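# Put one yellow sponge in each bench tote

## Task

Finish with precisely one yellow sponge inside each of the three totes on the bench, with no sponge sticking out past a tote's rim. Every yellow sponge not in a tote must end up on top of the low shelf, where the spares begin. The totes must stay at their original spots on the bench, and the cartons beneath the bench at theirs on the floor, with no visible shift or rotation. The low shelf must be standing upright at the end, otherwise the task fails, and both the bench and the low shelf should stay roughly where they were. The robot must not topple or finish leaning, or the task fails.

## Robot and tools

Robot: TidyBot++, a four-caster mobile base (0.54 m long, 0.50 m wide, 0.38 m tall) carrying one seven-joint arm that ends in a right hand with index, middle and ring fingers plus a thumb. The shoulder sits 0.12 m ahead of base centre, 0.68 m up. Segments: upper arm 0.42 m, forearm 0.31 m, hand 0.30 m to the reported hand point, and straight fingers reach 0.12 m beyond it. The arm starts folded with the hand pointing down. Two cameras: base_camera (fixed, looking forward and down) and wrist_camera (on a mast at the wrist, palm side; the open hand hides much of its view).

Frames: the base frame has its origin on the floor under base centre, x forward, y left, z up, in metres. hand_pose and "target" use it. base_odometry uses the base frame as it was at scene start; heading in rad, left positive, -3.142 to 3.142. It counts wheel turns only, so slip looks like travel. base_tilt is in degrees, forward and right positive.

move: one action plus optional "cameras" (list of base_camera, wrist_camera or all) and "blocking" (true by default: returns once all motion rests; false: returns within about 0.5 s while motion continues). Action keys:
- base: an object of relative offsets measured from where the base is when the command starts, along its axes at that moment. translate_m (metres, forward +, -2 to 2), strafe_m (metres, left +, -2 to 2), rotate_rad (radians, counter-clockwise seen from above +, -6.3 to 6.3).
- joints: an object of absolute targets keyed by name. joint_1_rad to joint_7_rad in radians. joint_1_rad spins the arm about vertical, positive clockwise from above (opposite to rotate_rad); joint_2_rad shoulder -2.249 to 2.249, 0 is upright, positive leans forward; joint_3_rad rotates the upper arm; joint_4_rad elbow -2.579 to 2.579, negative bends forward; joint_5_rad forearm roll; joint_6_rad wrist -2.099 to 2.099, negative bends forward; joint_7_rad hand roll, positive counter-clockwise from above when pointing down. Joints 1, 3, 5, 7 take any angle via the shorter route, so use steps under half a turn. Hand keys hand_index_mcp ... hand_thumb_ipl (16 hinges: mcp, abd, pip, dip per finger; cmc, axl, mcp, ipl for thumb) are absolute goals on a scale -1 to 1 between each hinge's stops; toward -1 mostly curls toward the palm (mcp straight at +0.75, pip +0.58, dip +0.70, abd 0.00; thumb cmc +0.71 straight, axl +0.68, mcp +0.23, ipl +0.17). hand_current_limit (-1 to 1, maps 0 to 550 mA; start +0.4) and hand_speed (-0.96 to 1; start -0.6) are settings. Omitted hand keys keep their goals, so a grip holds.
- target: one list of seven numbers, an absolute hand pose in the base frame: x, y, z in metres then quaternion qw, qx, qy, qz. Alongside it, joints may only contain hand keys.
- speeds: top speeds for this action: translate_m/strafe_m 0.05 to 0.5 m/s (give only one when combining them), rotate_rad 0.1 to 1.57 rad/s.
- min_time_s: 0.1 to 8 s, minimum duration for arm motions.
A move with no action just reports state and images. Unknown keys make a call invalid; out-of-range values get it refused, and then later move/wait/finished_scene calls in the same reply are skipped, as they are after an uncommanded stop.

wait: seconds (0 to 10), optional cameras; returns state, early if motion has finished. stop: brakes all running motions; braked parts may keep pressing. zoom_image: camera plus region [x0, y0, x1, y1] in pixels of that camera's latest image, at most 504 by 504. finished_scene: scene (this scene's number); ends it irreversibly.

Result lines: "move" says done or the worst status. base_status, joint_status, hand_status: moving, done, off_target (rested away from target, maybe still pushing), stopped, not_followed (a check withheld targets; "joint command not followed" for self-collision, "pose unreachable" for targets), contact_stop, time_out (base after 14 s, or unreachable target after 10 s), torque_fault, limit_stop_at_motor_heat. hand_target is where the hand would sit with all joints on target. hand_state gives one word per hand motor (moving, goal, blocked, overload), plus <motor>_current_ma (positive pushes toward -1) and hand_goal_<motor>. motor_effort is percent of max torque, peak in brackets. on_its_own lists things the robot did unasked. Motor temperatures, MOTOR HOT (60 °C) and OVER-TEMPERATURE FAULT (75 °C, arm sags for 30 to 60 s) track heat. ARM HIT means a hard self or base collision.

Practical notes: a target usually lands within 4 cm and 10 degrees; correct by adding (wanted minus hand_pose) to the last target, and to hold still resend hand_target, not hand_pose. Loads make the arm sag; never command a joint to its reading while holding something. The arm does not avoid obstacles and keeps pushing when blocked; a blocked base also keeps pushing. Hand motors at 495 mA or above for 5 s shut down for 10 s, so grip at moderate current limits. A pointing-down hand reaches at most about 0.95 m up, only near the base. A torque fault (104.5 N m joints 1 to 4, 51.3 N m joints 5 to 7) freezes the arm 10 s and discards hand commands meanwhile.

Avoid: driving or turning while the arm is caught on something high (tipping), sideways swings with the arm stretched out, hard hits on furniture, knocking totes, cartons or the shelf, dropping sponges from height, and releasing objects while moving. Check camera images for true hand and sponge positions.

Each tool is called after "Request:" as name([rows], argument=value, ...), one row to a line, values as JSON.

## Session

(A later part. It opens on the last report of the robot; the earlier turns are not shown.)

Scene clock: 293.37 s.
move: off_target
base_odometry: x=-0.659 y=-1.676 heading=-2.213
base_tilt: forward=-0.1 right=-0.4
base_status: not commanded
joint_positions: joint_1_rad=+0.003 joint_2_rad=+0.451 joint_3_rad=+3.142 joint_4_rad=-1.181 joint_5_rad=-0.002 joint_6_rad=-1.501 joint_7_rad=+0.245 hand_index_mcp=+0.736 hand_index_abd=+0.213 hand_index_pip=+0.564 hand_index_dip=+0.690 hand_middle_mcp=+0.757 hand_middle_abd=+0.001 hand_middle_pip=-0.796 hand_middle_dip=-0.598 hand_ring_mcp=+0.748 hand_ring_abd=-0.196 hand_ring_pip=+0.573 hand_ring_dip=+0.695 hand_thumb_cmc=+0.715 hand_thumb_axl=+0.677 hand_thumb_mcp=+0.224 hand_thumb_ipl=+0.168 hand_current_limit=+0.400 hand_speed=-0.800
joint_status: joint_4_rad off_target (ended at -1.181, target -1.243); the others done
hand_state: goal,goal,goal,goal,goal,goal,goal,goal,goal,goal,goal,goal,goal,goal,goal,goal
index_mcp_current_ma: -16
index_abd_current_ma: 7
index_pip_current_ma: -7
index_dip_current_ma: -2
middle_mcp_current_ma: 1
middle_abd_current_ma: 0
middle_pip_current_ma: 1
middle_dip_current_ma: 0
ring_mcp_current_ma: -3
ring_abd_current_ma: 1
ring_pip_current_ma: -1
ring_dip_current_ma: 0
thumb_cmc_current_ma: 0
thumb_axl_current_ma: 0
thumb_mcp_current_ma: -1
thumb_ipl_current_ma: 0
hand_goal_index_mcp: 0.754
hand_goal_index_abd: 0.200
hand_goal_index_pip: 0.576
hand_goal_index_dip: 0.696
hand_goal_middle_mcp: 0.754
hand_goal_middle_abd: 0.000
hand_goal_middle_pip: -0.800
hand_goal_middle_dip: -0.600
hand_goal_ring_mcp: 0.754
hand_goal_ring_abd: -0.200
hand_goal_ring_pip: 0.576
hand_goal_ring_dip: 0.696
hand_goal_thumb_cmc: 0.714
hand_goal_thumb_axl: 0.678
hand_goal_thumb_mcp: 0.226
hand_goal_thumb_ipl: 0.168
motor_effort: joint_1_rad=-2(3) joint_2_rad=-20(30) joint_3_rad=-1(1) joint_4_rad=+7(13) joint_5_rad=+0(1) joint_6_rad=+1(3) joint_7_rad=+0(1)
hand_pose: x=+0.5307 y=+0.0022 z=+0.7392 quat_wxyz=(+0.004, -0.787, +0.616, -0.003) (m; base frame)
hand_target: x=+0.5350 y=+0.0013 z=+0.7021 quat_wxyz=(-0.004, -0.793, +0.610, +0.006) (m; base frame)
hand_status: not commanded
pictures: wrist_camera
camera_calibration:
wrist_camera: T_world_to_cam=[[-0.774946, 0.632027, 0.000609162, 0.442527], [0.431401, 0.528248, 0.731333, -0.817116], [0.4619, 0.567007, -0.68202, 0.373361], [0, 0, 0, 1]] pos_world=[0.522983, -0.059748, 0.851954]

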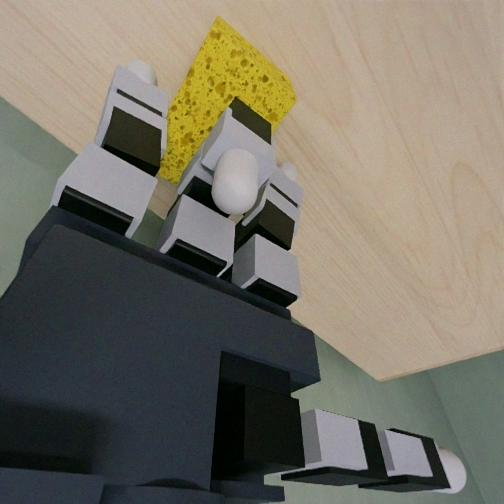

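Request:
move(joints={"joint_4_rad":-1.205}, min_time_s=1)

Request:
move(joints={"hand_index_abd":-0.2,"hand_ring_abd":0.2}, cameras=["wrist_camera"])

Request:
move(joints={"joint_2_rad":0.38,"joint_4_rad":-0.96,"joint_6_rad":-1.76}, min_time_s=3.5, cameras=["wrist_camera"])

Scene clock: 301.03 s.
move: done
base_odometry: x=-0.659 y=-1.676 heading=-2.213
base_tilt: forward=-0.2 right=-0.4
base_status: not commanded
joint_positions: joint_1_rad=+0.003 joint_2_rad=+0.451 joint_3_rad=+3.142 joint_4_rad=-1.182 joint_5_rad=-0.002 joint_6_rad=-1.500 joint_7_rad=+0.245 hand_index_mcp=+0.736 hand_index_abd=+0.213 hand_index_pip=+0.564 hand_index_dip=+0.690 hand_middle_mcp=+0.757 hand_middle_abd=+0.001 hand_middle_pip=-0.796 hand_middle_dip=-0.598 hand_ring_mcp=+0.748 hand_ring_abd=-0.196 hand_ring_pip=+0.573 hand_ring_dip=+0.695 hand_thumb_cmc=+0.715 hand_thumb_axl=+0.677 hand_thumb_mcp=+0.224 hand_thumb_ipl=+0.168 hand_current_limit=+0.400 hand_speed=-0.800
joint_status: all done
hand_state: goal,goal,goal,goal,goal,goal,goal,goal,goal,goal,goal,goal,goal,goal,goal,goal
index_mcp_current_ma: -16
index_abd_current_ma: 7
index_pip_current_ma: -7
index_dip_current_ma: -2
middle_mcp_current_ma: 1
middle_abd_current_ma: 0
middle_pip_current_ma: 1
middle_dip_current_ma: 0
ring_mcp_current_ma: -3
ring_abd_current_ma: 1
ring_pip_current_ma: -1
ring_dip_current_ma: 0
thumb_cmc_current_ma: 0
thumb_axl_current_ma: 0
thumb_mcp_current_ma: -1
thumb_ipl_current_ma: 0
hand_goal_index_mcp: 0.754
hand_goal_index_abd: 0.200
hand_goal_index_pip: 0.576
hand_goal_index_dip: 0.696
hand_goal_middle_mcp: 0.754
hand_goal_middle_abd: 0.000
hand_goal_middle_pip: -0.800
hand_goal_middle_dip: -0.600
hand_goal_ring_mcp: 0.754
hand_goal_ring_abd: -0.200
hand_goal_ring_pip: 0.576
hand_goal_ring_dip: 0.696
hand_goal_thumb_cmc: 0.714
hand_goal_thumb_axl: 0.678
hand_goal_thumb_mcp: 0.226
hand_goal_thumb_ipl: 0.168
motor_effort: joint_1_rad=-2(3) joint_2_rad=-19(19) joint_3_rad=+0(1) joint_4_rad=+7(7) joint_5_rad=+0(0) joint_6_rad=+1(2) joint_7_rad=+0(1)
hand_pose: x=+0.5308 y=+0.0022 z=+0.7391 quat_wxyz=(+0.004, -0.787, +0.616, -0.003) (m; base frame)
hand_target: x=+0.5481 y=+0.0013 z=+0.7107 quat_wxyz=(+0.007, -0.793, +0.610, -0.009) (m; base frame)
hand_status: not commanded
pictures: none

Scene clock: 301.80 s.
move: off_target
base_odometry: x=-0.659 y=-1.676 heading=-2.213
base_tilt: forward=-0.2 right=-0.5
base_status: not commanded
joint_positions: joint_1_rad=+0.003 joint_2_rad=+0.450 joint_3_rad=+3.142 joint_4_rad=-1.182 joint_5_rad=-0.002 joint_6_rad=-1.500 joint_7_rad=+0.245 hand_index_mcp=+0.735 hand_index_abd=+0.205 hand_index_pip=+0.564 hand_index_dip=+0.690 hand_middle_mcp=+0.757 hand_middle_abd=+0.001 hand_middle_pip=-0.796 hand_middle_dip=-0.598 hand_ring_mcp=+0.747 hand_ring_abd=-0.168 hand_ring_pip=+0.573 hand_ring_dip=+0.695 hand_thumb_cmc=+0.715 hand_thumb_axl=+0.677 hand_thumb_mcp=+0.224 hand_thumb_ipl=+0.168 hand_current_limit=+0.400 hand_speed=-0.800
joint_status: hand_index_abd off_target (ended at +0.205, target -0.200); hand_ring_abd off_target (ended at -0.168, target +0.200)
hand_state: goal,blocked,goal,goal,goal,goal,goal,goal,goal,blocked,goal,goal,goal,goal,goal,goal
index_mcp_current_ma: -17
index_abd_current_ma: 385
index_pip_current_ma: -8
index_dip_current_ma: -2
middle_mcp_current_ma: 1
middle_abd_current_ma: 0
middle_pip_current_ma: 1
middle_dip_current_ma: 0
ring_mcp_current_ma: -3
ring_abd_current_ma: -385
ring_pip_current_ma: -1
ring_dip_current_ma: 0
thumb_cmc_current_ma: 0
thumb_axl_current_ma: 0
thumb_mcp_current_ma: -1
thumb_ipl_current_ma: 0
hand_goal_index_mcp: 0.754
hand_goal_index_abd: -0.200
hand_goal_index_pip: 0.576
hand_goal_index_dip: 0.696
hand_goal_middle_mcp: 0.754
hand_goal_middle_abd: 0.000
hand_goal_middle_pip: -0.800
hand_goal_middle_dip: -0.600
hand_goal_ring_mcp: 0.754
hand_goal_ring_abd: 0.200
hand_goal_ring_pip: 0.576
hand_goal_ring_dip: 0.696
hand_goal_thumb_cmc: 0.714
hand_goal_thumb_axl: 0.678
hand_goal_thumb_mcp: 0.226
hand_goal_thumb_ipl: 0.168
motor_effort: joint_1_rad=-2(2) joint_2_rad=-18(19) joint_3_rad=-1(1) joint_4_rad=+7(7) joint_5_rad=-1(1) joint_6_rad=+1(2) joint_7_rad=+0(0)
hand_pose: x=+0.5310 y=+0.0022 z=+0.7391 quat_wxyz=(+0.004, -0.787, +0.616, -0.003) (m; base frame)
hand_target: x=+0.5481 y=+0.0013 z=+0.7107 quat_wxyz=(+0.007, -0.793, +0.610, -0.009) (m; base frame)
hand_status: not commanded
pictures: wrist_camera
camera_calibration:
wrist_camera: T_world_to_cam=[[-0.774929, 0.632048, -0.000266856, 0.443348], [0.430593, 0.528242, 0.731813, -0.817076], [0.462682, 0.566989, -0.681505, 0.372397], [0, 0, 0, 1]] pos_world=[0.523089, -0.059748, 0.851855]

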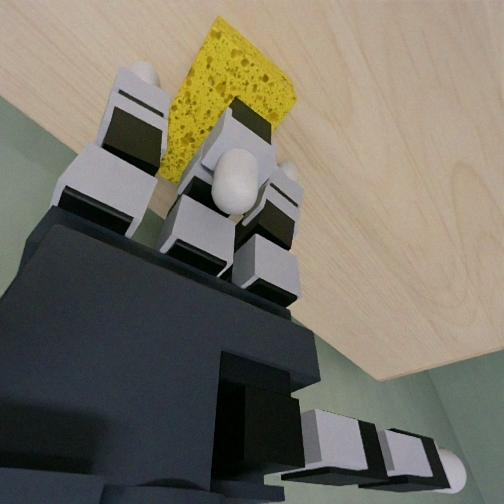

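Scene clock: 305.63 s.
move: done
base_odometry: x=-0.659 y=-1.676 heading=-2.213
base_tilt: forward=-0.1 right=-0.5
base_status: not commanded
joint_positions: joint_1_rad=+0.003 joint_2_rad=+0.413 joint_3_rad=+3.142 joint_4_rad=-1.001 joint_5_rad=-0.002 joint_6_rad=-1.694 joint_7_rad=+0.245 hand_index_mcp=+0.753 hand_index_abd=+0.079 hand_index_pip=+0.573 hand_index_dip=+0.691 hand_middle_mcp=+0.757 hand_middle_abd=+0.001 hand_middle_pip=-0.796 hand_middle_dip=-0.598 hand_ring_mcp=+0.746 hand_ring_abd=+0.058 hand_ring_pip=+0.573 hand_ring_dip=+0.695 hand_thumb_cmc=+0.715 hand_thumb_axl=+0.677 hand_thumb_mcp=+0.224 hand_thumb_ipl=+0.168 hand_current_limit=+0.400 hand_speed=-0.800
joint_status: all done
hand_state: goal,blocked,goal,goal,goal,goal,goal,goal,goal,blocked,goal,goal,goal,goal,goal,goal
index_mcp_current_ma: 0
index_abd_current_ma: 385
index_pip_current_ma: -1
index_dip_current_ma: -2
middle_mcp_current_ma: 1
middle_abd_current_ma: 0
middle_pip_current_ma: 1
middle_dip_current_ma: 0
ring_mcp_current_ma: -4
ring_abd_current_ma: -324
ring_pip_current_ma: -1
ring_dip_current_ma: 0
thumb_cmc_current_ma: 0
thumb_axl_current_ma: 0
thumb_mcp_current_ma: -1
thumb_ipl_current_ma: 0
hand_goal_index_mcp: 0.754
hand_goal_index_abd: -0.200
hand_goal_index_pip: 0.576
hand_goal_index_dip: 0.696
hand_goal_middle_mcp: 0.754
hand_goal_middle_abd: 0.000
hand_goal_middle_pip: -0.800
hand_goal_middle_dip: -0.600
hand_goal_ring_mcp: 0.754
hand_goal_ring_abd: 0.200
hand_goal_ring_pip: 0.576
hand_goal_ring_dip: 0.696
hand_goal_thumb_cmc: 0.714
hand_goal_thumb_axl: 0.678
hand_goal_thumb_mcp: 0.226
hand_goal_thumb_ipl: 0.168
on_its_own: hand_index_abd moved -0.126 toward your old target -0.200; hand_ring_abd moved +0.227 toward your old target +0.200
motor_effort: joint_1_rad=-2(2) joint_2_rad=-28(30) joint_3_rad=+0(2) joint_4_rad=+12(13) joint_5_rad=+0(3) joint_6_rad=-2(2) joint_7_rad=+0(1)
hand_pose: x=+0.5204 y=+0.0023 z=+0.8119 quat_wxyz=(+0.011, -0.788, +0.616, -0.012) (m; base frame)
hand_target: x=+0.5057 y=+0.0013 z=+0.8396 quat_wxyz=(+0.013, -0.793, +0.609, -0.017) (m; base frame)
hand_status: not commanded
pictures: wrist_camera
camera_calibration:
wrist_camera: T_world_to_cam=[[-0.775227, 0.631434, -0.0177521, 0.449514], [0.413532, 0.528546, 0.741371, -0.864796], [0.477509, 0.56739, -0.670861, 0.410465], [0, 0, 0, 1]] pos_world=[0.510095, -0.059647, 0.924479]

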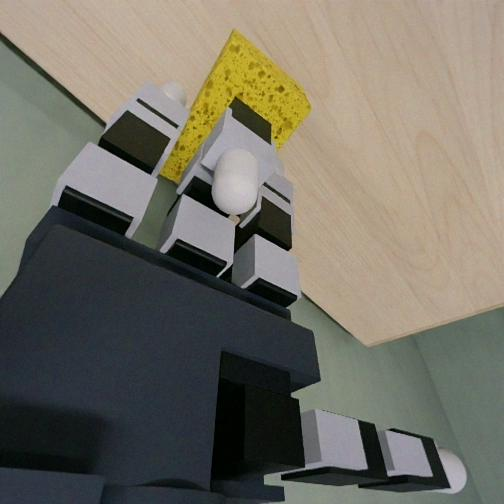

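Request:
move(joints={"joint_2_rad":0.25,"joint_4_rad":-0.9,"joint_6_rad":-1.9}, min_time_s=2.5, cameras=["wrist_camera"])

Scene clock: 311.73 s.
move: done
base_odometry: x=-0.659 y=-1.676 heading=-2.213
base_tilt: forward=-0.1 right=-0.4
base_status: not commanded
joint_positions: joint_1_rad=+0.003 joint_2_rad=+0.280 joint_3_rad=+3.142 joint_4_rad=-0.941 joint_5_rad=-0.002 joint_6_rad=-1.835 joint_7_rad=+0.245 hand_index_mcp=+0.753 hand_index_abd=+0.079 hand_index_pip=+0.573 hand_index_dip=+0.691 hand_middle_mcp=+0.757 hand_middle_abd=+0.001 hand_middle_pip=-0.796 hand_middle_dip=-0.598 hand_ring_mcp=+0.746 hand_ring_abd=+0.058 hand_ring_pip=+0.573 hand_ring_dip=+0.695 hand_thumb_cmc=+0.715 hand_thumb_axl=+0.677 hand_thumb_mcp=+0.224 hand_thumb_ipl=+0.168 hand_current_limit=+0.400 hand_speed=-0.800
joint_status: all done
hand_state: goal,blocked,goal,goal,goal,goal,goal,goal,goal,blocked,goal,goal,goal,goal,goal,goal
index_mcp_current_ma: 0
index_abd_current_ma: 385
index_pip_current_ma: -1
index_dip_current_ma: -2
middle_mcp_current_ma: 1
middle_abd_current_ma: 0
middle_pip_current_ma: 1
middle_dip_current_ma: 0
ring_mcp_current_ma: -4
ring_abd_current_ma: -324
ring_pip_current_ma: -1
ring_dip_current_ma: 0
thumb_cmc_current_ma: 0
thumb_axl_current_ma: 0
thumb_mcp_current_ma: -1
thumb_ipl_current_ma: 0
hand_goal_index_mcp: 0.754
hand_goal_index_abd: -0.200
hand_goal_index_pip: 0.576
hand_goal_index_dip: 0.696
hand_goal_middle_mcp: 0.754
hand_goal_middle_abd: 0.000
hand_goal_middle_pip: -0.800
hand_goal_middle_dip: -0.600
hand_goal_ring_mcp: 0.754
hand_goal_ring_abd: 0.200
hand_goal_ring_pip: 0.576
hand_goal_ring_dip: 0.696
hand_goal_thumb_cmc: 0.714
hand_goal_thumb_axl: 0.678
hand_goal_thumb_mcp: 0.226
hand_goal_thumb_ipl: 0.168
motor_effort: joint_1_rad=-1(2) joint_2_rad=-23(29) joint_3_rad=+0(1) joint_4_rad=+11(13) joint_5_rad=+0(1) joint_6_rad=-1(2) joint_7_rad=+0(1)
hand_pose: x=+0.4687 y=+0.0024 z=+0.8859 quat_wxyz=(+0.027, -0.787, +0.615, -0.033) (m; base frame)
hand_target: x=+0.4500 y=+0.0013 z=+0.9097 quat_wxyz=(+0.028, -0.792, +0.609, -0.036) (m; base frame)
hand_status: not commanded
pictures: wrist_camera
camera_calibration:
wrist_camera: T_world_to_cam=[[-0.773371, 0.631243, -0.0585701, 0.445941], [0.373876, 0.528757, 0.761993, -0.898021], [0.511972, 0.567405, -0.644932, 0.445689], [0, 0, 0, 1]] pos_world=[0.452445, -0.0595475, 0.997843]

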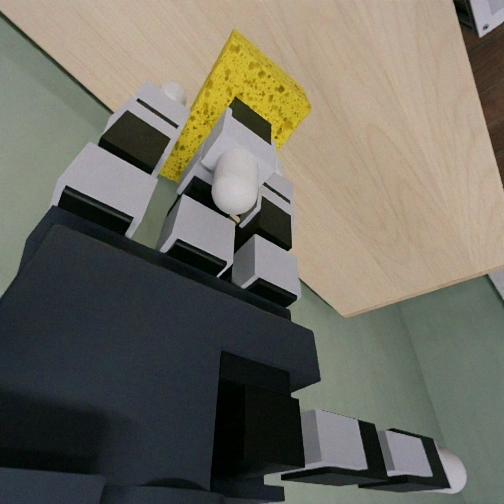

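Request:
move(base={"translate_m":-0.5}, speeds={"translate_m":0.35})

Request:
move(joints={"joint_1_rad":0,"joint_2_rad":0.0,"joint_4_rad":-0.9,"joint_6_rad":-1.2,"joint_7_rad":3.2}, min_time_s=3.5, base={"rotate_rad":-1.568}, speeds={"rotate_rad":0.7})

Request:
move(base={"translate_m":0.726,"strafe_m":-0.891}, speeds={"strafe_m":0.4}, cameras=["all"])

Scene clock: 324.00 s.
move: done
base_odometry: x=-0.359 y=-1.275 heading=-2.213
base_tilt: forward=-0.1 right=-0.5
base_status: done
joint_positions: joint_1_rad=+0.002 joint_2_rad=+0.264 joint_3_rad=+3.142 joint_4_rad=-0.939 joint_5_rad=-0.002 joint_6_rad=-1.842 joint_7_rad=+0.245 hand_index_mcp=+0.754 hand_index_abd=+0.078 hand_index_pip=+0.574 hand_index_dip=+0.691 hand_middle_mcp=+0.756 hand_middle_abd=+0.001 hand_middle_pip=-0.796 hand_middle_dip=-0.598 hand_ring_mcp=+0.747 hand_ring_abd=+0.058 hand_ring_pip=+0.573 hand_ring_dip=+0.695 hand_thumb_cmc=+0.715 hand_thumb_axl=+0.677 hand_thumb_mcp=+0.224 hand_thumb_ipl=+0.168 hand_current_limit=+0.400 hand_speed=-0.800
joint_status: not commanded
hand_state: goal,blocked,goal,goal,goal,goal,goal,goal,goal,blocked,goal,goal,goal,goal,goal,goal
index_mcp_current_ma: 0
index_abd_current_ma: 385
index_pip_current_ma: -1
index_dip_current_ma: -2
middle_mcp_current_ma: 0
middle_abd_current_ma: 0
middle_pip_current_ma: 1
middle_dip_current_ma: 0
ring_mcp_current_ma: -3
ring_abd_current_ma: -324
ring_pip_current_ma: -1
ring_dip_current_ma: 0
thumb_cmc_current_ma: 0
thumb_axl_current_ma: 0
thumb_mcp_current_ma: -1
thumb_ipl_current_ma: 0
hand_goal_index_mcp: 0.754
hand_goal_index_abd: -0.200
hand_goal_index_pip: 0.576
hand_goal_index_dip: 0.696
hand_goal_middle_mcp: 0.754
hand_goal_middle_abd: 0.000
hand_goal_middle_pip: -0.800
hand_goal_middle_dip: -0.600
hand_goal_ring_mcp: 0.754
hand_goal_ring_abd: 0.200
hand_goal_ring_pip: 0.576
hand_goal_ring_dip: 0.696
hand_goal_thumb_cmc: 0.714
hand_goal_thumb_axl: 0.678
hand_goal_thumb_mcp: 0.226
hand_goal_thumb_ipl: 0.168
motor_effort: joint_1_rad=-1(2) joint_2_rad=-23(28) joint_3_rad=+0(1) joint_4_rad=+12(12) joint_5_rad=+0(1) joint_6_rad=+0(1) joint_7_rad=+0(0)
hand_pose: x=+0.4636 y=+0.0025 z=+0.8924 quat_wxyz=(+0.030, -0.787, +0.615, -0.037) (m; base frame)
hand_target: x=+0.4500 y=+0.0013 z=+0.9097 quat_wxyz=(+0.028, -0.792, +0.609, -0.036) (m; base frame)
hand_status: not commanded
pictures: none

Scene clock: 328.17 s.
move: done
base_odometry: x=-0.359 y=-1.275 heading=+2.503
base_tilt: forward=-0.1 right=-0.5
base_status: done
joint_positions: joint_1_rad=+0.001 joint_2_rad=+0.025 joint_3_rad=+3.142 joint_4_rad=-0.939 joint_5_rad=-0.002 joint_6_rad=-1.270 joint_7_rad=+3.135 hand_index_mcp=+0.762 hand_index_abd=+0.078 hand_index_pip=+0.576 hand_index_dip=+0.691 hand_middle_mcp=+0.757 hand_middle_abd=+0.001 hand_middle_pip=-0.796 hand_middle_dip=-0.598 hand_ring_mcp=+0.755 hand_ring_abd=+0.058 hand_ring_pip=+0.575 hand_ring_dip=+0.695 hand_thumb_cmc=+0.718 hand_thumb_axl=+0.677 hand_thumb_mcp=+0.224 hand_thumb_ipl=+0.168 hand_current_limit=+0.400 hand_speed=-0.800
joint_status: all done
hand_state: goal,blocked,goal,goal,goal,goal,goal,goal,goal,blocked,goal,goal,goal,goal,goal,goal
index_mcp_current_ma: 4
index_abd_current_ma: 385
index_pip_current_ma: 0
index_dip_current_ma: -1
middle_mcp_current_ma: 1
middle_abd_current_ma: 0
middle_pip_current_ma: 1
middle_dip_current_ma: 0
ring_mcp_current_ma: 0
ring_abd_current_ma: -324
ring_pip_current_ma: 0
ring_dip_current_ma: 0
thumb_cmc_current_ma: 1
thumb_axl_current_ma: 0
thumb_mcp_current_ma: -1
thumb_ipl_current_ma: 0
hand_goal_index_mcp: 0.754
hand_goal_index_abd: -0.200
hand_goal_index_pip: 0.576
hand_goal_index_dip: 0.696
hand_goal_middle_mcp: 0.754
hand_goal_middle_abd: 0.000
hand_goal_middle_pip: -0.800
hand_goal_middle_dip: -0.600
hand_goal_ring_mcp: 0.754
hand_goal_ring_abd: 0.200
hand_goal_ring_pip: 0.576
hand_goal_ring_dip: 0.696
hand_goal_thumb_cmc: 0.714
hand_goal_thumb_axl: 0.678
hand_goal_thumb_mcp: 0.226
hand_goal_thumb_ipl: 0.168
motor_effort: joint_1_rad=-1(4) joint_2_rad=-17(24) joint_3_rad=+0(2) joint_4_rad=+14(15) joint_5_rad=+0(1) joint_6_rad=+6(8) joint_7_rad=+0(1)
hand_pose: x=+0.6777 y=-0.0222 z=+1.1625 quat_wxyz=(-0.308, -0.638, -0.633, -0.311) (m; base frame)
hand_target: x=+0.6690 y=-0.0166 z=+1.2202 quat_wxyz=(-0.362, -0.595, -0.631, -0.341) (m; base frame)
hand_status: not commanded
pictures: none

Scene clock: 332.23 s.
move: done
base_odometry: x=-0.411 y=-0.127 heading=+2.503
base_tilt: forward=+0.0 right=-0.5
base_status: done
joint_positions: joint_1_rad=+0.001 joint_2_rad=+0.017 joint_3_rad=+3.142 joint_4_rad=-0.939 joint_5_rad=-0.002 joint_6_rad=-1.268 joint_7_rad=+3.136 hand_index_mcp=+0.762 hand_index_abd=+0.078 hand_index_pip=+0.576 hand_index_dip=+0.692 hand_middle_mcp=+0.757 hand_middle_abd=+0.001 hand_middle_pip=-0.796 hand_middle_dip=-0.598 hand_ring_mcp=+0.756 hand_ring_abd=+0.058 hand_ring_pip=+0.575 hand_ring_dip=+0.695 hand_thumb_cmc=+0.719 hand_thumb_axl=+0.677 hand_thumb_mcp=+0.224 hand_thumb_ipl=+0.168 hand_current_limit=+0.400 hand_speed=-0.800
joint_status: not commanded
hand_state: goal,blocked,goal,goal,goal,goal,goal,goal,goal,blocked,goal,goal,goal,goal,goal,goal
index_mcp_current_ma: 4
index_abd_current_ma: 385
index_pip_current_ma: 0
index_dip_current_ma: -1
middle_mcp_current_ma: 1
middle_abd_current_ma: 0
middle_pip_current_ma: 1
middle_dip_current_ma: 0
ring_mcp_current_ma: 0
ring_abd_current_ma: -324
ring_pip_current_ma: 0
ring_dip_current_ma: 0
thumb_cmc_current_ma: 2
thumb_axl_current_ma: 0
thumb_mcp_current_ma: -1
thumb_ipl_current_ma: 0
hand_goal_index_mcp: 0.754
hand_goal_index_abd: -0.200
hand_goal_index_pip: 0.576
hand_goal_index_dip: 0.696
hand_goal_middle_mcp: 0.754
hand_goal_middle_abd: 0.000
hand_goal_middle_pip: -0.800
hand_goal_middle_dip: -0.600
hand_goal_ring_mcp: 0.754
hand_goal_ring_abd: 0.200
hand_goal_ring_pip: 0.576
hand_goal_ring_dip: 0.696
hand_goal_thumb_cmc: 0.714
hand_goal_thumb_axl: 0.678
hand_goal_thumb_mcp: 0.226
hand_goal_thumb_ipl: 0.168
motor_effort: joint_1_rad=-1(3) joint_2_rad=-17(20) joint_3_rad=-1(1) joint_4_rad=+14(15) joint_5_rad=-1(1) joint_6_rad=+7(8) joint_7_rad=+0(1)
hand_pose: x=+0.6738 y=-0.0221 z=+1.1682 quat_wxyz=(-0.312, -0.636, -0.632, -0.315) (m; base frame)
hand_target: x=+0.6690 y=-0.0166 z=+1.2202 quat_wxyz=(-0.362, -0.595, -0.631, -0.341) (m; base frame)
hand_status: not commanded
pictures: base_camera, wrist_camera
camera_calibration:
wrist_camera: T_world_to_cam=[[0.356684, -0.804038, 0.47571, -0.780742], [-0.914038, -0.405628, -0.000247542, 0.560688], [0.19316, -0.434728, -0.879602, 1.0035], [0, 0, 0, 1]] pos_world=[0.597131, 0.0359357, 1.25423]

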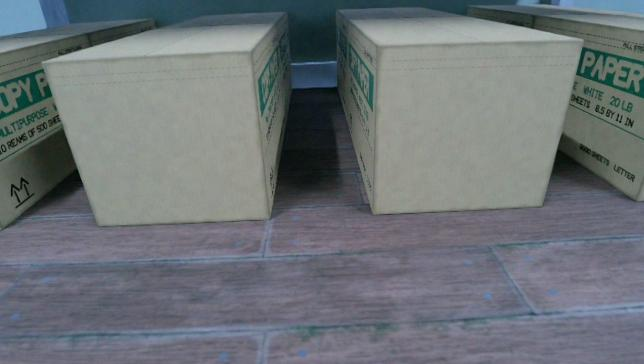

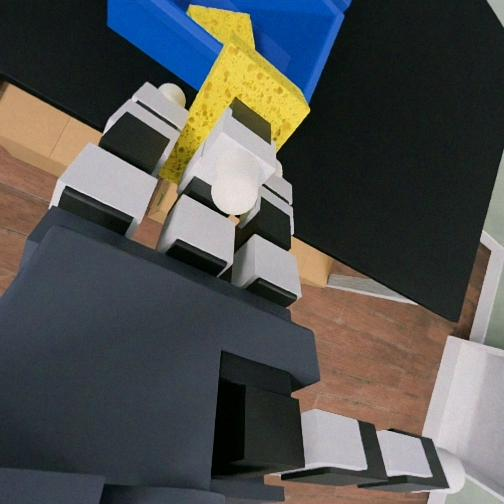

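Request:
move(joints={"joint_2_rad":0.44,"joint_4_rad":-0.72,"joint_6_rad":-0.75,"joint_7_rad":3.2}, min_time_s=4, base={"rotate_rad":0.022})

Request:
move(base={"translate_m":0.232,"strafe_m":-0.0165}, speeds={"translate_m":0.15}, cameras=["all"])

Scene clock: 350.23 s.
move: done
base_odometry: x=-0.411 y=-0.127 heading=+2.524
base_tilt: forward=-0.1 right=-0.4
base_status: done
joint_positions: joint_1_rad=+0.001 joint_2_rad=+0.411 joint_3_rad=+3.142 joint_4_rad=-0.766 joint_5_rad=-0.002 joint_6_rad=-0.821 joint_7_rad=+3.136 hand_index_mcp=+0.763 hand_index_abd=+0.078 hand_index_pip=+0.577 hand_index_dip=+0.692 hand_middle_mcp=+0.758 hand_middle_abd=+0.001 hand_middle_pip=-0.796 hand_middle_dip=-0.598 hand_ring_mcp=+0.757 hand_ring_abd=+0.058 hand_ring_pip=+0.575 hand_ring_dip=+0.695 hand_thumb_cmc=+0.720 hand_thumb_axl=+0.677 hand_thumb_mcp=+0.224 hand_thumb_ipl=+0.168 hand_current_limit=+0.400 hand_speed=-0.800
joint_status: all done
hand_state: goal,blocked,goal,goal,goal,goal,goal,goal,goal,blocked,goal,goal,goal,goal,goal,goal
index_mcp_current_ma: 5
index_abd_current_ma: 385
index_pip_current_ma: 0
index_dip_current_ma: -1
middle_mcp_current_ma: 1
middle_abd_current_ma: 0
middle_pip_current_ma: 1
middle_dip_current_ma: 0
ring_mcp_current_ma: 1
ring_abd_current_ma: -324
ring_pip_current_ma: 0
ring_dip_current_ma: 0
thumb_cmc_current_ma: 2
thumb_axl_current_ma: 0
thumb_mcp_current_ma: -1
thumb_ipl_current_ma: 0
hand_goal_index_mcp: 0.754
hand_goal_index_abd: -0.200
hand_goal_index_pip: 0.576
hand_goal_index_dip: 0.696
hand_goal_middle_mcp: 0.754
hand_goal_middle_abd: 0.000
hand_goal_middle_pip: -0.800
hand_goal_middle_dip: -0.600
hand_goal_ring_mcp: 0.754
hand_goal_ring_abd: 0.200
hand_goal_ring_pip: 0.576
hand_goal_ring_dip: 0.696
hand_goal_thumb_cmc: 0.714
hand_goal_thumb_axl: 0.678
hand_goal_thumb_mcp: 0.226
hand_goal_thumb_ipl: 0.168
motor_effort: joint_1_rad=-1(3) joint_2_rad=-31(33) joint_3_rad=+0(2) joint_4_rad=+16(16) joint_5_rad=+0(2) joint_6_rad=+8(9) joint_7_rad=+0(1)
hand_pose: x=+0.8870 y=-0.0221 z=+1.1405 quat_wxyz=(-0.381, -0.597, -0.592, -0.384) (m; base frame)
hand_target: x=+0.8994 y=-0.0165 z=+1.1690 quat_wxyz=(-0.420, -0.560, -0.594, -0.396) (m; base frame)
hand_status: not commanded
pictures: none

Scene clock: 352.37 s.
move: done
base_odometry: x=-0.591 y=+0.021 heading=+2.524
base_tilt: forward=-0.2 right=-0.5
base_status: done
joint_positions: joint_1_rad=+0.001 joint_2_rad=+0.422 joint_3_rad=+3.142 joint_4_rad=-0.763 joint_5_rad=-0.002 joint_6_rad=-0.817 joint_7_rad=+3.136 hand_index_mcp=+0.764 hand_index_abd=+0.078 hand_index_pip=+0.577 hand_index_dip=+0.692 hand_middle_mcp=+0.758 hand_middle_abd=+0.001 hand_middle_pip=-0.796 hand_middle_dip=-0.598 hand_ring_mcp=+0.758 hand_ring_abd=+0.058 hand_ring_pip=+0.576 hand_ring_dip=+0.696 hand_thumb_cmc=+0.720 hand_thumb_axl=+0.677 hand_thumb_mcp=+0.224 hand_thumb_ipl=+0.168 hand_current_limit=+0.400 hand_speed=-0.800
joint_status: not commanded
hand_state: goal,blocked,goal,goal,goal,goal,goal,goal,goal,blocked,goal,goal,goal,goal,goal,goal
index_mcp_current_ma: 6
index_abd_current_ma: 385
index_pip_current_ma: 0
index_dip_current_ma: -1
middle_mcp_current_ma: 2
middle_abd_current_ma: 0
middle_pip_current_ma: 1
middle_dip_current_ma: 0
ring_mcp_current_ma: 1
ring_abd_current_ma: -324
ring_pip_current_ma: 0
ring_dip_current_ma: 0
thumb_cmc_current_ma: 3
thumb_axl_current_ma: 0
thumb_mcp_current_ma: -1
thumb_ipl_current_ma: 0
hand_goal_index_mcp: 0.754
hand_goal_index_abd: -0.200
hand_goal_index_pip: 0.576
hand_goal_index_dip: 0.696
hand_goal_middle_mcp: 0.754
hand_goal_middle_abd: 0.000
hand_goal_middle_pip: -0.800
hand_goal_middle_dip: -0.600
hand_goal_ring_mcp: 0.754
hand_goal_ring_abd: 0.200
hand_goal_ring_pip: 0.576
hand_goal_ring_dip: 0.696
hand_goal_thumb_cmc: 0.714
hand_goal_thumb_axl: 0.678
hand_goal_thumb_mcp: 0.226
hand_goal_thumb_ipl: 0.168
motor_effort: joint_1_rad=-1(3) joint_2_rad=-32(35) joint_3_rad=+0(1) joint_4_rad=+16(17) joint_5_rad=-1(1) joint_6_rad=+8(9) joint_7_rad=+0(1)
hand_pose: x=+0.8920 y=-0.0221 z=+1.1348 quat_wxyz=(-0.380, -0.598, -0.593, -0.383) (m; base frame)
hand_target: x=+0.8994 y=-0.0165 z=+1.1690 quat_wxyz=(-0.420, -0.560, -0.594, -0.396) (m; base frame)
hand_status: not commanded
pictures: base_camera, wrist_camera
camera_calibration:
wrist_camera: T_world_to_cam=[[0.24344, -0.804123, 0.542331, -0.817322], [-0.891851, -0.405363, -0.200707, 0.967765], [0.381234, -0.434819, -0.815839, 0.691705], [0, 0, 0, 1]] pos_world=[0.798369, 0.0358348, 1.20182]

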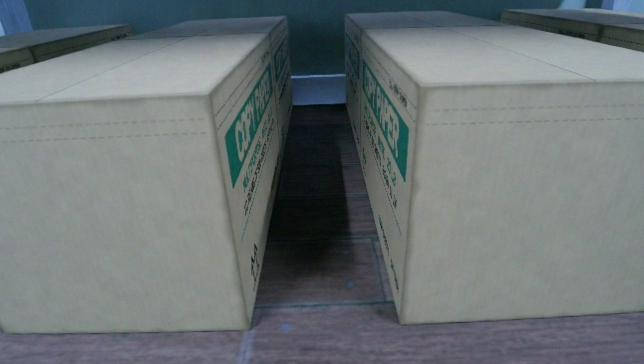

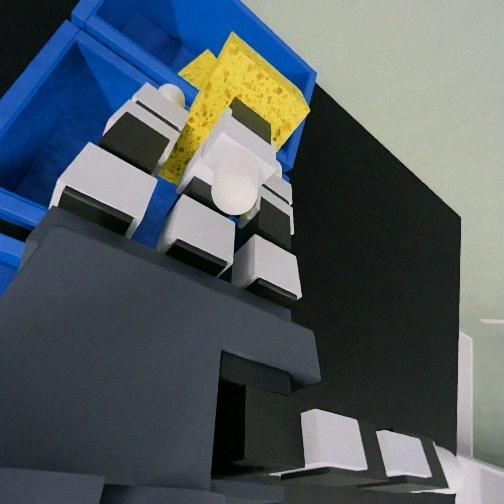

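Request:
move(joints={"joint_2_rad":0.60,"joint_4_rad":-0.55,"joint_6_rad":-1.1}, min_time_s=3)

Request:
move(joints={"joint_2_rad":0.65,"joint_4_rad":-0.48,"joint_6_rad":-1.23}, min_time_s=2.5, cameras=["wrist_camera"])

Scene clock: 359.80 s.
move: done
base_odometry: x=-0.591 y=+0.021 heading=+2.524
base_tilt: forward=+0.0 right=-0.4
base_status: not commanded
joint_positions: joint_1_rad=+0.001 joint_2_rad=+0.565 joint_3_rad=+3.142 joint_4_rad=-0.596 joint_5_rad=-0.002 joint_6_rad=-1.024 joint_7_rad=+3.136 hand_index_mcp=+0.764 hand_index_abd=+0.078 hand_index_pip=+0.577 hand_index_dip=+0.692 hand_middle_mcp=+0.758 hand_middle_abd=+0.001 hand_middle_pip=-0.796 hand_middle_dip=-0.598 hand_ring_mcp=+0.758 hand_ring_abd=+0.058 hand_ring_pip=+0.576 hand_ring_dip=+0.696 hand_thumb_cmc=+0.720 hand_thumb_axl=+0.677 hand_thumb_mcp=+0.224 hand_thumb_ipl=+0.168 hand_current_limit=+0.400 hand_speed=-0.800
joint_status: all done
hand_state: goal,blocked,goal,goal,goal,goal,goal,goal,goal,blocked,goal,goal,goal,goal,goal,goal
index_mcp_current_ma: 6
index_abd_current_ma: 385
index_pip_current_ma: 0
index_dip_current_ma: -1
middle_mcp_current_ma: 2
middle_abd_current_ma: 0
middle_pip_current_ma: 1
middle_dip_current_ma: 0
ring_mcp_current_ma: 1
ring_abd_current_ma: -324
ring_pip_current_ma: 0
ring_dip_current_ma: 0
thumb_cmc_current_ma: 3
thumb_axl_current_ma: 0
thumb_mcp_current_ma: -1
thumb_ipl_current_ma: 0
hand_goal_index_mcp: 0.754
hand_goal_index_abd: -0.200
hand_goal_index_pip: 0.576
hand_goal_index_dip: 0.696
hand_goal_middle_mcp: 0.754
hand_goal_middle_abd: 0.000
hand_goal_middle_pip: -0.800
hand_goal_middle_dip: -0.600
hand_goal_ring_mcp: 0.754
hand_goal_ring_abd: 0.200
hand_goal_ring_pip: 0.576
hand_goal_ring_dip: 0.696
hand_goal_thumb_cmc: 0.714
hand_goal_thumb_axl: 0.678
hand_goal_thumb_mcp: 0.226
hand_goal_thumb_ipl: 0.168
motor_effort: joint_1_rad=-1(2) joint_2_rad=-35(36) joint_3_rad=+0(1) joint_4_rad=+15(17) joint_5_rad=+0(1) joint_6_rad=+7(9) joint_7_rad=+0(1)
hand_pose: x=+0.9280 y=-0.0220 z=+1.0581 quat_wxyz=(-0.324, -0.630, -0.626, -0.327) (m; base frame)
hand_target: x=+0.9322 y=-0.0165 z=+1.0352 quat_wxyz=(-0.314, -0.619, -0.656, -0.296) (m; base frame)
hand_status: not commanded
pictures: none

Scene clock: 362.60 s.
move: done
base_odometry: x=-0.591 y=+0.021 heading=+2.524
base_tilt: forward=+0.0 right=-0.4
base_status: not commanded
joint_positions: joint_1_rad=+0.001 joint_2_rad=+0.612 joint_3_rad=+3.142 joint_4_rad=-0.526 joint_5_rad=-0.002 joint_6_rad=-1.156 joint_7_rad=+3.136 hand_index_mcp=+0.764 hand_index_abd=+0.078 hand_index_pip=+0.577 hand_index_dip=+0.692 hand_middle_mcp=+0.758 hand_middle_abd=+0.001 hand_middle_pip=-0.796 hand_middle_dip=-0.598 hand_ring_mcp=+0.758 hand_ring_abd=+0.058 hand_ring_pip=+0.576 hand_ring_dip=+0.696 hand_thumb_cmc=+0.720 hand_thumb_axl=+0.677 hand_thumb_mcp=+0.224 hand_thumb_ipl=+0.168 hand_current_limit=+0.400 hand_speed=-0.800
joint_status: all done
hand_state: goal,blocked,goal,goal,goal,goal,goal,goal,goal,blocked,goal,goal,goal,goal,goal,goal
index_mcp_current_ma: 6
index_abd_current_ma: 385
index_pip_current_ma: 0
index_dip_current_ma: -1
middle_mcp_current_ma: 2
middle_abd_current_ma: 0
middle_pip_current_ma: 1
middle_dip_current_ma: 0
ring_mcp_current_ma: 1
ring_abd_current_ma: -324
ring_pip_current_ma: 0
ring_dip_current_ma: 0
thumb_cmc_current_ma: 3
thumb_axl_current_ma: 0
thumb_mcp_current_ma: -1
thumb_ipl_current_ma: 0
hand_goal_index_mcp: 0.754
hand_goal_index_abd: -0.200
hand_goal_index_pip: 0.576
hand_goal_index_dip: 0.696
hand_goal_middle_mcp: 0.754
hand_goal_middle_abd: 0.000
hand_goal_middle_pip: -0.800
hand_goal_middle_dip: -0.600
hand_goal_ring_mcp: 0.754
hand_goal_ring_abd: 0.200
hand_goal_ring_pip: 0.576
hand_goal_ring_dip: 0.696
hand_goal_thumb_cmc: 0.714
hand_goal_thumb_axl: 0.678
hand_goal_thumb_mcp: 0.226
hand_goal_thumb_ipl: 0.168
motor_effort: joint_1_rad=-2(2) joint_2_rad=-36(37) joint_3_rad=-1(1) joint_4_rad=+15(16) joint_5_rad=+0(1) joint_6_rad=+6(8) joint_7_rad=+0(0)
hand_pose: x=+0.9285 y=-0.0220 z=+1.0220 quat_wxyz=(-0.289, -0.647, -0.642, -0.292) (m; base frame)
hand_target: x=+0.9315 y=-0.0165 z=+0.9976 quat_wxyz=(-0.277, -0.634, -0.673, -0.261) (m; base frame)
hand_status: not commanded
pictures: wrist_camera
camera_calibration:
wrist_camera: T_world_to_cam=[[0.389526, -0.803878, 0.449499, -0.805647], [-0.911649, -0.405955, 0.06401, 0.725667], [0.13102, -0.434719, -0.890985, 0.89504], [0, 0, 0, 1]] pos_world=[0.858105, 0.0360363, 1.11315]

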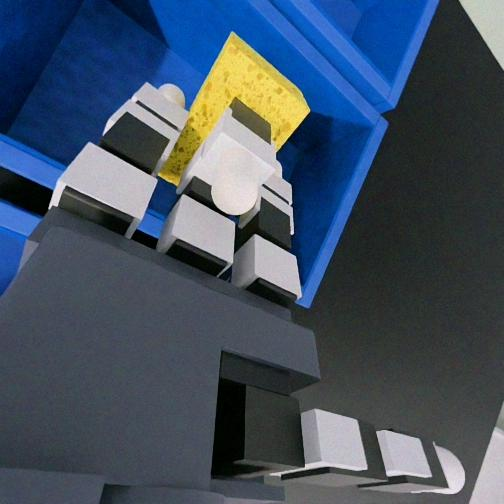

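Request:
move(joints={"hand_index_abd":0.25,"hand_ring_abd":-0.15}, cameras=["wrist_camera"])

Request:
move(joints={"joint_2_rad":0.44,"joint_4_rad":-0.72,"joint_6_rad":-0.75}, min_time_s=3)

Request:
move(base={"translate_m":-0.4}, speeds={"translate_m":0.3})

Request:
move(joints={"joint_2_rad":0.1,"joint_4_rad":-0.5,"joint_6_rad":-1.35,"joint_7_rad":2.463}, base={"strafe_m":0.28,"translate_m":0.12}, cameras=["all"])

Request:
zoom_image(camera="wrist_camera", region=[230, 0, 504, 300])

Scene clock: 368.13 s.
move: done
base_odometry: x=-0.591 y=+0.021 heading=+2.524
base_tilt: forward=-0.1 right=-0.4
base_status: not commanded
joint_positions: joint_1_rad=+0.001 joint_2_rad=+0.612 joint_3_rad=+3.142 joint_4_rad=-0.525 joint_5_rad=-0.002 joint_6_rad=-1.156 joint_7_rad=+3.136 hand_index_mcp=+0.764 hand_index_abd=+0.245 hand_index_pip=+0.577 hand_index_dip=+0.694 hand_middle_mcp=+0.758 hand_middle_abd=+0.001 hand_middle_pip=-0.796 hand_middle_dip=-0.598 hand_ring_mcp=+0.758 hand_ring_abd=-0.146 hand_ring_pip=+0.576 hand_ring_dip=+0.696 hand_thumb_cmc=+0.720 hand_thumb_axl=+0.677 hand_thumb_mcp=+0.224 hand_thumb_ipl=+0.168 hand_current_limit=+0.400 hand_speed=-0.800
joint_status: all done
hand_state: goal,goal,goal,goal,goal,goal,goal,goal,goal,goal,goal,goal,goal,goal,goal,goal
index_mcp_current_ma: 6
index_abd_current_ma: -1
index_pip_current_ma: 0
index_dip_current_ma: 0
middle_mcp_current_ma: 2
middle_abd_current_ma: 0
middle_pip_current_ma: 1
middle_dip_current_ma: 0
ring_mcp_current_ma: 1
ring_abd_current_ma: 1
ring_pip_current_ma: 0
ring_dip_current_ma: 0
thumb_cmc_current_ma: 3
thumb_axl_current_ma: 0
thumb_mcp_current_ma: -1
thumb_ipl_current_ma: 0
hand_goal_index_mcp: 0.754
hand_goal_index_abd: 0.250
hand_goal_index_pip: 0.576
hand_goal_index_dip: 0.696
hand_goal_middle_mcp: 0.754
hand_goal_middle_abd: 0.000
hand_goal_middle_pip: -0.800
hand_goal_middle_dip: -0.600
hand_goal_ring_mcp: 0.754
hand_goal_ring_abd: -0.150
hand_goal_ring_pip: 0.576
hand_goal_ring_dip: 0.696
hand_goal_thumb_cmc: 0.714
hand_goal_thumb_axl: 0.678
hand_goal_thumb_mcp: 0.226
hand_goal_thumb_ipl: 0.168
motor_effort: joint_1_rad=-1(2) joint_2_rad=-36(36) joint_3_rad=+0(1) joint_4_rad=+16(16) joint_5_rad=+0(1) joint_6_rad=+6(7) joint_7_rad=+0(0)
hand_pose: x=+0.9284 y=-0.0220 z=+1.0224 quat_wxyz=(-0.290, -0.647, -0.642, -0.292) (m; base frame)
hand_target: x=+0.9315 y=-0.0165 z=+0.9976 quat_wxyz=(-0.277, -0.634, -0.673, -0.261) (m; base frame)
hand_status: not commanded
pictures: wrist_camera
camera_calibration:
wrist_camera: T_world_to_cam=[[0.389341, -0.803884, 0.449649, -0.805752], [-0.911672, -0.405967, 0.0636059, 0.726028], [0.131411, -0.434696, -0.890938, 0.894933], [0, 0, 0, 1]] pos_world=[0.858007, 0.0360365, 1.11346]

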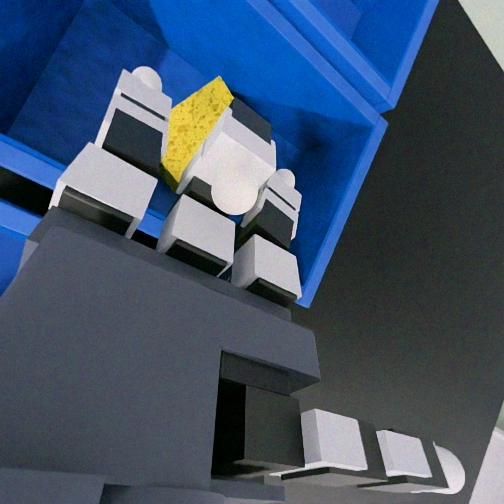

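Scene clock: 371.47 s.
move: done
base_odometry: x=-0.591 y=+0.021 heading=+2.524
base_tilt: forward=-0.1 right=-0.4
base_status: not commanded
joint_positions: joint_1_rad=+0.001 joint_2_rad=+0.475 joint_3_rad=+3.142 joint_4_rad=-0.680 joint_5_rad=-0.002 joint_6_rad=-0.821 joint_7_rad=+3.136 hand_index_mcp=+0.764 hand_index_abd=+0.246 hand_index_pip=+0.577 hand_index_dip=+0.694 hand_middle_mcp=+0.758 hand_middle_abd=+0.001 hand_middle_pip=-0.796 hand_middle_dip=-0.598 hand_ring_mcp=+0.759 hand_ring_abd=-0.146 hand_ring_pip=+0.576 hand_ring_dip=+0.696 hand_thumb_cmc=+0.720 hand_thumb_axl=+0.677 hand_thumb_mcp=+0.224 hand_thumb_ipl=+0.168 hand_current_limit=+0.400 hand_speed=-0.800
joint_status: all done
hand_state: goal,goal,goal,goal,goal,goal,goal,goal,goal,goal,goal,goal,goal,goal,goal,goal
index_mcp_current_ma: 6
index_abd_current_ma: -1
index_pip_current_ma: 0
index_dip_current_ma: 0
middle_mcp_current_ma: 2
middle_abd_current_ma: 0
middle_pip_current_ma: 1
middle_dip_current_ma: 0
ring_mcp_current_ma: 2
ring_abd_current_ma: 1
ring_pip_current_ma: 0
ring_dip_current_ma: 0
thumb_cmc_current_ma: 3
thumb_axl_current_ma: 0
thumb_mcp_current_ma: -1
thumb_ipl_current_ma: 0
hand_goal_index_mcp: 0.754
hand_goal_index_abd: 0.250
hand_goal_index_pip: 0.576
hand_goal_index_dip: 0.696
hand_goal_middle_mcp: 0.754
hand_goal_middle_abd: 0.000
hand_goal_middle_pip: -0.800
hand_goal_middle_dip: -0.600
hand_goal_ring_mcp: 0.754
hand_goal_ring_abd: -0.150
hand_goal_ring_pip: 0.576
hand_goal_ring_dip: 0.696
hand_goal_thumb_cmc: 0.714
hand_goal_thumb_axl: 0.678
hand_goal_thumb_mcp: 0.226
hand_goal_thumb_ipl: 0.168
motor_effort: joint_1_rad=-1(2) joint_2_rad=-33(37) joint_3_rad=+0(1) joint_4_rad=+15(17) joint_5_rad=+0(1) joint_6_rad=+7(9) joint_7_rad=+0(1)
hand_pose: x=+0.9095 y=-0.0221 z=+1.1421 quat_wxyz=(-0.388, -0.592, -0.588, -0.391) (m; base frame)
hand_target: x=+0.8994 y=-0.0165 z=+1.1690 quat_wxyz=(-0.420, -0.560, -0.594, -0.396) (m; base frame)
hand_status: not commanded
pictures: none

Scene clock: 373.70 s.
move: done
base_odometry: x=-0.265 y=-0.210 heading=+2.524
base_tilt: forward=-0.1 right=-0.5
base_status: done
joint_positions: joint_1_rad=+0.001 joint_2_rad=+0.459 joint_3_rad=+3.142 joint_4_rad=-0.683 joint_5_rad=-0.002 joint_6_rad=-0.816 joint_7_rad=+3.136 hand_index_mcp=+0.764 hand_index_abd=+0.247 hand_index_pip=+0.577 hand_index_dip=+0.694 hand_middle_mcp=+0.759 hand_middle_abd=+0.001 hand_middle_pip=-0.796 hand_middle_dip=-0.598 hand_ring_mcp=+0.760 hand_ring_abd=-0.148 hand_ring_pip=+0.576 hand_ring_dip=+0.696 hand_thumb_cmc=+0.720 hand_thumb_axl=+0.677 hand_thumb_mcp=+0.224 hand_thumb_ipl=+0.168 hand_current_limit=+0.400 hand_speed=-0.800
joint_status: not commanded
hand_state: goal,goal,goal,goal,goal,goal,goal,goal,goal,goal,goal,goal,goal,goal,goal,goal
index_mcp_current_ma: 6
index_abd_current_ma: -1
index_pip_current_ma: 0
index_dip_current_ma: 0
middle_mcp_current_ma: 2
middle_abd_current_ma: 0
middle_pip_current_ma: 1
middle_dip_current_ma: 0
ring_mcp_current_ma: 2
ring_abd_current_ma: 0
ring_pip_current_ma: 0
ring_dip_current_ma: 0
thumb_cmc_current_ma: 3
thumb_axl_current_ma: 0
thumb_mcp_current_ma: -1
thumb_ipl_current_ma: 0
hand_goal_index_mcp: 0.754
hand_goal_index_abd: 0.250
hand_goal_index_pip: 0.576
hand_goal_index_dip: 0.696
hand_goal_middle_mcp: 0.754
hand_goal_middle_abd: 0.000
hand_goal_middle_pip: -0.800
hand_goal_middle_dip: -0.600
hand_goal_ring_mcp: 0.754
hand_goal_ring_abd: -0.150
hand_goal_ring_pip: 0.576
hand_goal_ring_dip: 0.696
hand_goal_thumb_cmc: 0.714
hand_goal_thumb_axl: 0.678
hand_goal_thumb_mcp: 0.226
hand_goal_thumb_ipl: 0.168
motor_effort: joint_1_rad=-1(3) joint_2_rad=-32(38) joint_3_rad=+0(1) joint_4_rad=+15(17) joint_5_rad=+0(1) joint_6_rad=+8(8) joint_7_rad=+0(0)
hand_pose: x=+0.9026 y=-0.0221 z=+1.1545 quat_wxyz=(-0.393, -0.589, -0.585, -0.396) (m; base frame)
hand_target: x=+0.8994 y=-0.0165 z=+1.1690 quat_wxyz=(-0.420, -0.560, -0.594, -0.396) (m; base frame)
hand_status: not commanded
pictures: none

Scene clock: 375.53 s.
move: done
base_odometry: x=-0.525 y=-0.369 heading=+2.524
base_tilt: forward=-0.1 right=-0.4
base_status: done
joint_positions: joint_1_rad=-0.002 joint_2_rad=+0.100 joint_3_rad=+3.142 joint_4_rad=-0.526 joint_5_rad=-0.002 joint_6_rad=-1.270 joint_7_rad=+2.529 hand_index_mcp=+0.764 hand_index_abd=+0.249 hand_index_pip=+0.577 hand_index_dip=+0.694 hand_middle_mcp=+0.759 hand_middle_abd=+0.001 hand_middle_pip=-0.796 hand_middle_dip=-0.598 hand_ring_mcp=+0.760 hand_ring_abd=-0.148 hand_ring_pip=+0.576 hand_ring_dip=+0.696 hand_thumb_cmc=+0.720 hand_thumb_axl=+0.677 hand_thumb_mcp=+0.224 hand_thumb_ipl=+0.168 hand_current_limit=+0.400 hand_speed=-0.800
joint_status: all done
hand_state: goal,goal,goal,goal,goal,goal,goal,goal,goal,goal,goal,goal,goal,goal,goal,goal
index_mcp_current_ma: 6
index_abd_current_ma: 0
index_pip_current_ma: 0
index_dip_current_ma: 0
middle_mcp_current_ma: 2
middle_abd_current_ma: 0
middle_pip_current_ma: 1
middle_dip_current_ma: 0
ring_mcp_current_ma: 3
ring_abd_current_ma: 0
ring_pip_current_ma: 0
ring_dip_current_ma: 0
thumb_cmc_current_ma: 3
thumb_axl_current_ma: 0
thumb_mcp_current_ma: -1
thumb_ipl_current_ma: 0
hand_goal_index_mcp: 0.754
hand_goal_index_abd: 0.250
hand_goal_index_pip: 0.576
hand_goal_index_dip: 0.696
hand_goal_middle_mcp: 0.754
hand_goal_middle_abd: 0.000
hand_goal_middle_pip: -0.800
hand_goal_middle_dip: -0.600
hand_goal_ring_mcp: 0.754
hand_goal_ring_abd: -0.150
hand_goal_ring_pip: 0.576
hand_goal_ring_dip: 0.696
hand_goal_thumb_cmc: 0.714
hand_goal_thumb_axl: 0.678
hand_goal_thumb_mcp: 0.226
hand_goal_thumb_ipl: 0.168
motor_effort: joint_1_rad=-1(5) joint_2_rad=-17(35) joint_3_rad=+0(2) joint_4_rad=+11(17) joint_5_rad=+0(1) joint_6_rad=+8(9) joint_7_rad=+0(1)
hand_pose: x=+0.6494 y=-0.0643 z=+1.3119 quat_wxyz=(-0.267, -0.720, -0.376, -0.518) (m; base frame)
hand_target: x=+0.6378 y=-0.0699 z=+1.2966 quat_wxyz=(-0.242, -0.747, -0.357, -0.506) (m; base frame)
hand_status: not commanded
pictures: base_camera, wrist_camera
camera_calibration:
wrist_camera: T_world_to_cam=[[0.00813474, -0.999495, 0.0307298, -0.0768917], [-0.908185, -0.0202456, -0.41808, 1.09045], [0.418491, -0.0245074, -0.90789, 1.03333], [0, 0, 0, 1]] pos_world=[0.55852, -0.0294518, 1.39641]

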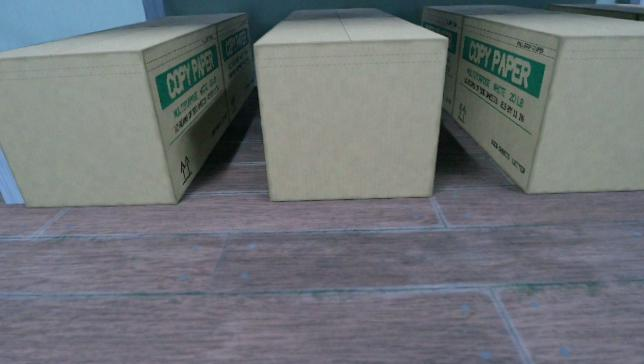

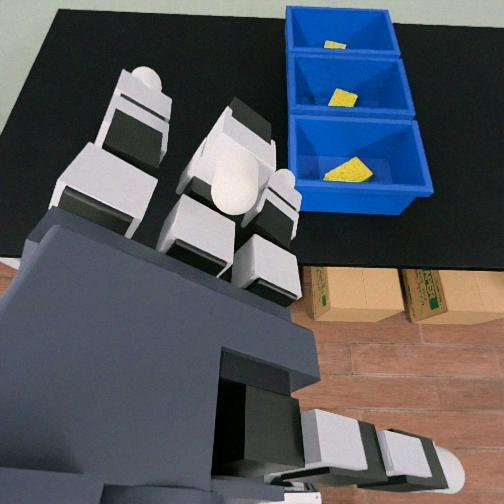

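Scaled by 1.680.

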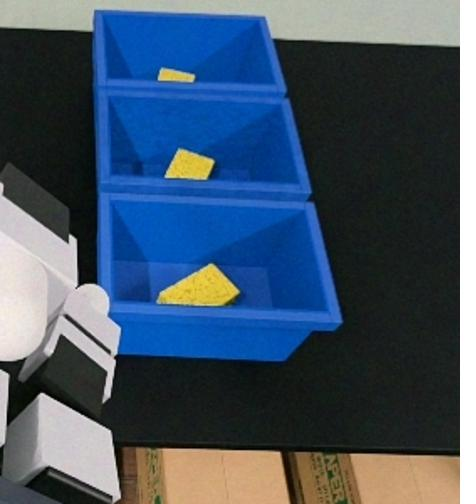

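Request:
move(base={"rotate_rad":2.1}, joints={"joint_6_rad":-1.0}, cameras=["wrist_camera"])

Scene clock: 380.93 s.
move: done
base_odometry: x=-0.525 y=-0.369 heading=-1.659
base_tilt: forward=-0.2 right=-0.4
base_status: done
joint_positions: joint_1_rad=-0.002 joint_2_rad=+0.101 joint_3_rad=+3.142 joint_4_rad=-0.523 joint_5_rad=-0.002 joint_6_rad=-1.021 joint_7_rad=+2.527 hand_index_mcp=+0.764 hand_index_abd=+0.250 hand_index_pip=+0.577 hand_index_dip=+0.694 hand_middle_mcp=+0.759 hand_middle_abd=+0.001 hand_middle_pip=-0.797 hand_middle_dip=-0.598 hand_ring_mcp=+0.760 hand_ring_abd=-0.148 hand_ring_pip=+0.576 hand_ring_dip=+0.696 hand_thumb_cmc=+0.720 hand_thumb_axl=+0.677 hand_thumb_mcp=+0.224 hand_thumb_ipl=+0.168 hand_current_limit=+0.400 hand_speed=-0.800
joint_status: all done
hand_state: goal,goal,goal,goal,goal,goal,goal,goal,goal,goal,goal,goal,goal,goal,goal,goal
index_mcp_current_ma: 6
index_abd_current_ma: 0
index_pip_current_ma: 0
index_dip_current_ma: 0
middle_mcp_current_ma: 2
middle_abd_current_ma: 0
middle_pip_current_ma: 1
middle_dip_current_ma: 0
ring_mcp_current_ma: 3
ring_abd_current_ma: 0
ring_pip_current_ma: 0
ring_dip_current_ma: 0
thumb_cmc_current_ma: 3
thumb_axl_current_ma: 0
thumb_mcp_current_ma: -1
thumb_ipl_current_ma: 0
hand_goal_index_mcp: 0.754
hand_goal_index_abd: 0.250
hand_goal_index_pip: 0.576
hand_goal_index_dip: 0.696
hand_goal_middle_mcp: 0.754
hand_goal_middle_abd: 0.000
hand_goal_middle_pip: -0.800
hand_goal_middle_dip: -0.600
hand_goal_ring_mcp: 0.754
hand_goal_ring_abd: -0.150
hand_goal_ring_pip: 0.576
hand_goal_ring_dip: 0.696
hand_goal_thumb_cmc: 0.714
hand_goal_thumb_axl: 0.678
hand_goal_thumb_mcp: 0.226
hand_goal_thumb_ipl: 0.168
motor_effort: joint_1_rad=-2(4) joint_2_rad=-18(22) joint_3_rad=+0(1) joint_4_rad=+11(13) joint_5_rad=+0(2) joint_6_rad=+8(11) joint_7_rad=+0(0)
hand_pose: x=+0.6499 y=-0.0646 z=+1.3896 quat_wxyz=(-0.312, -0.650, -0.338, -0.605) (m; base frame)
hand_target: x=+0.6413 y=-0.0699 z=+1.4030 quat_wxyz=(-0.301, -0.647, -0.309, -0.628) (m; base frame)
hand_status: not commanded
pictures: wrist_camera
camera_calibration:
wrist_camera: T_world_to_cam=[[-0.00010561, -0.999588, 0.0286908, -0.0712375], [-0.774876, -0.0180541, -0.631855, 1.334], [0.632113, -0.0222986, -0.774555, 0.779628], [0, 0, 0, 1]] pos_world=[0.540861, -0.0297395, 1.4488]

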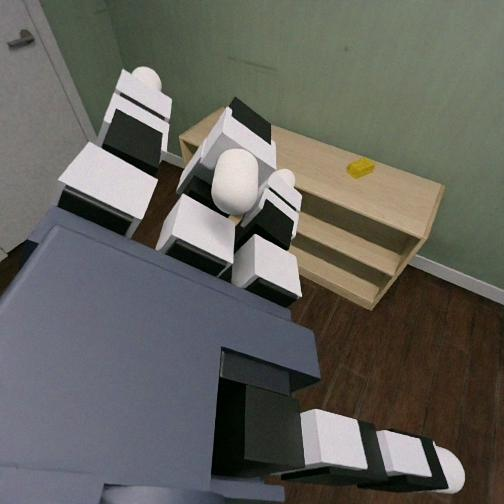

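Request:
finished_scene(scene=2)

The scene is finished: the task was done.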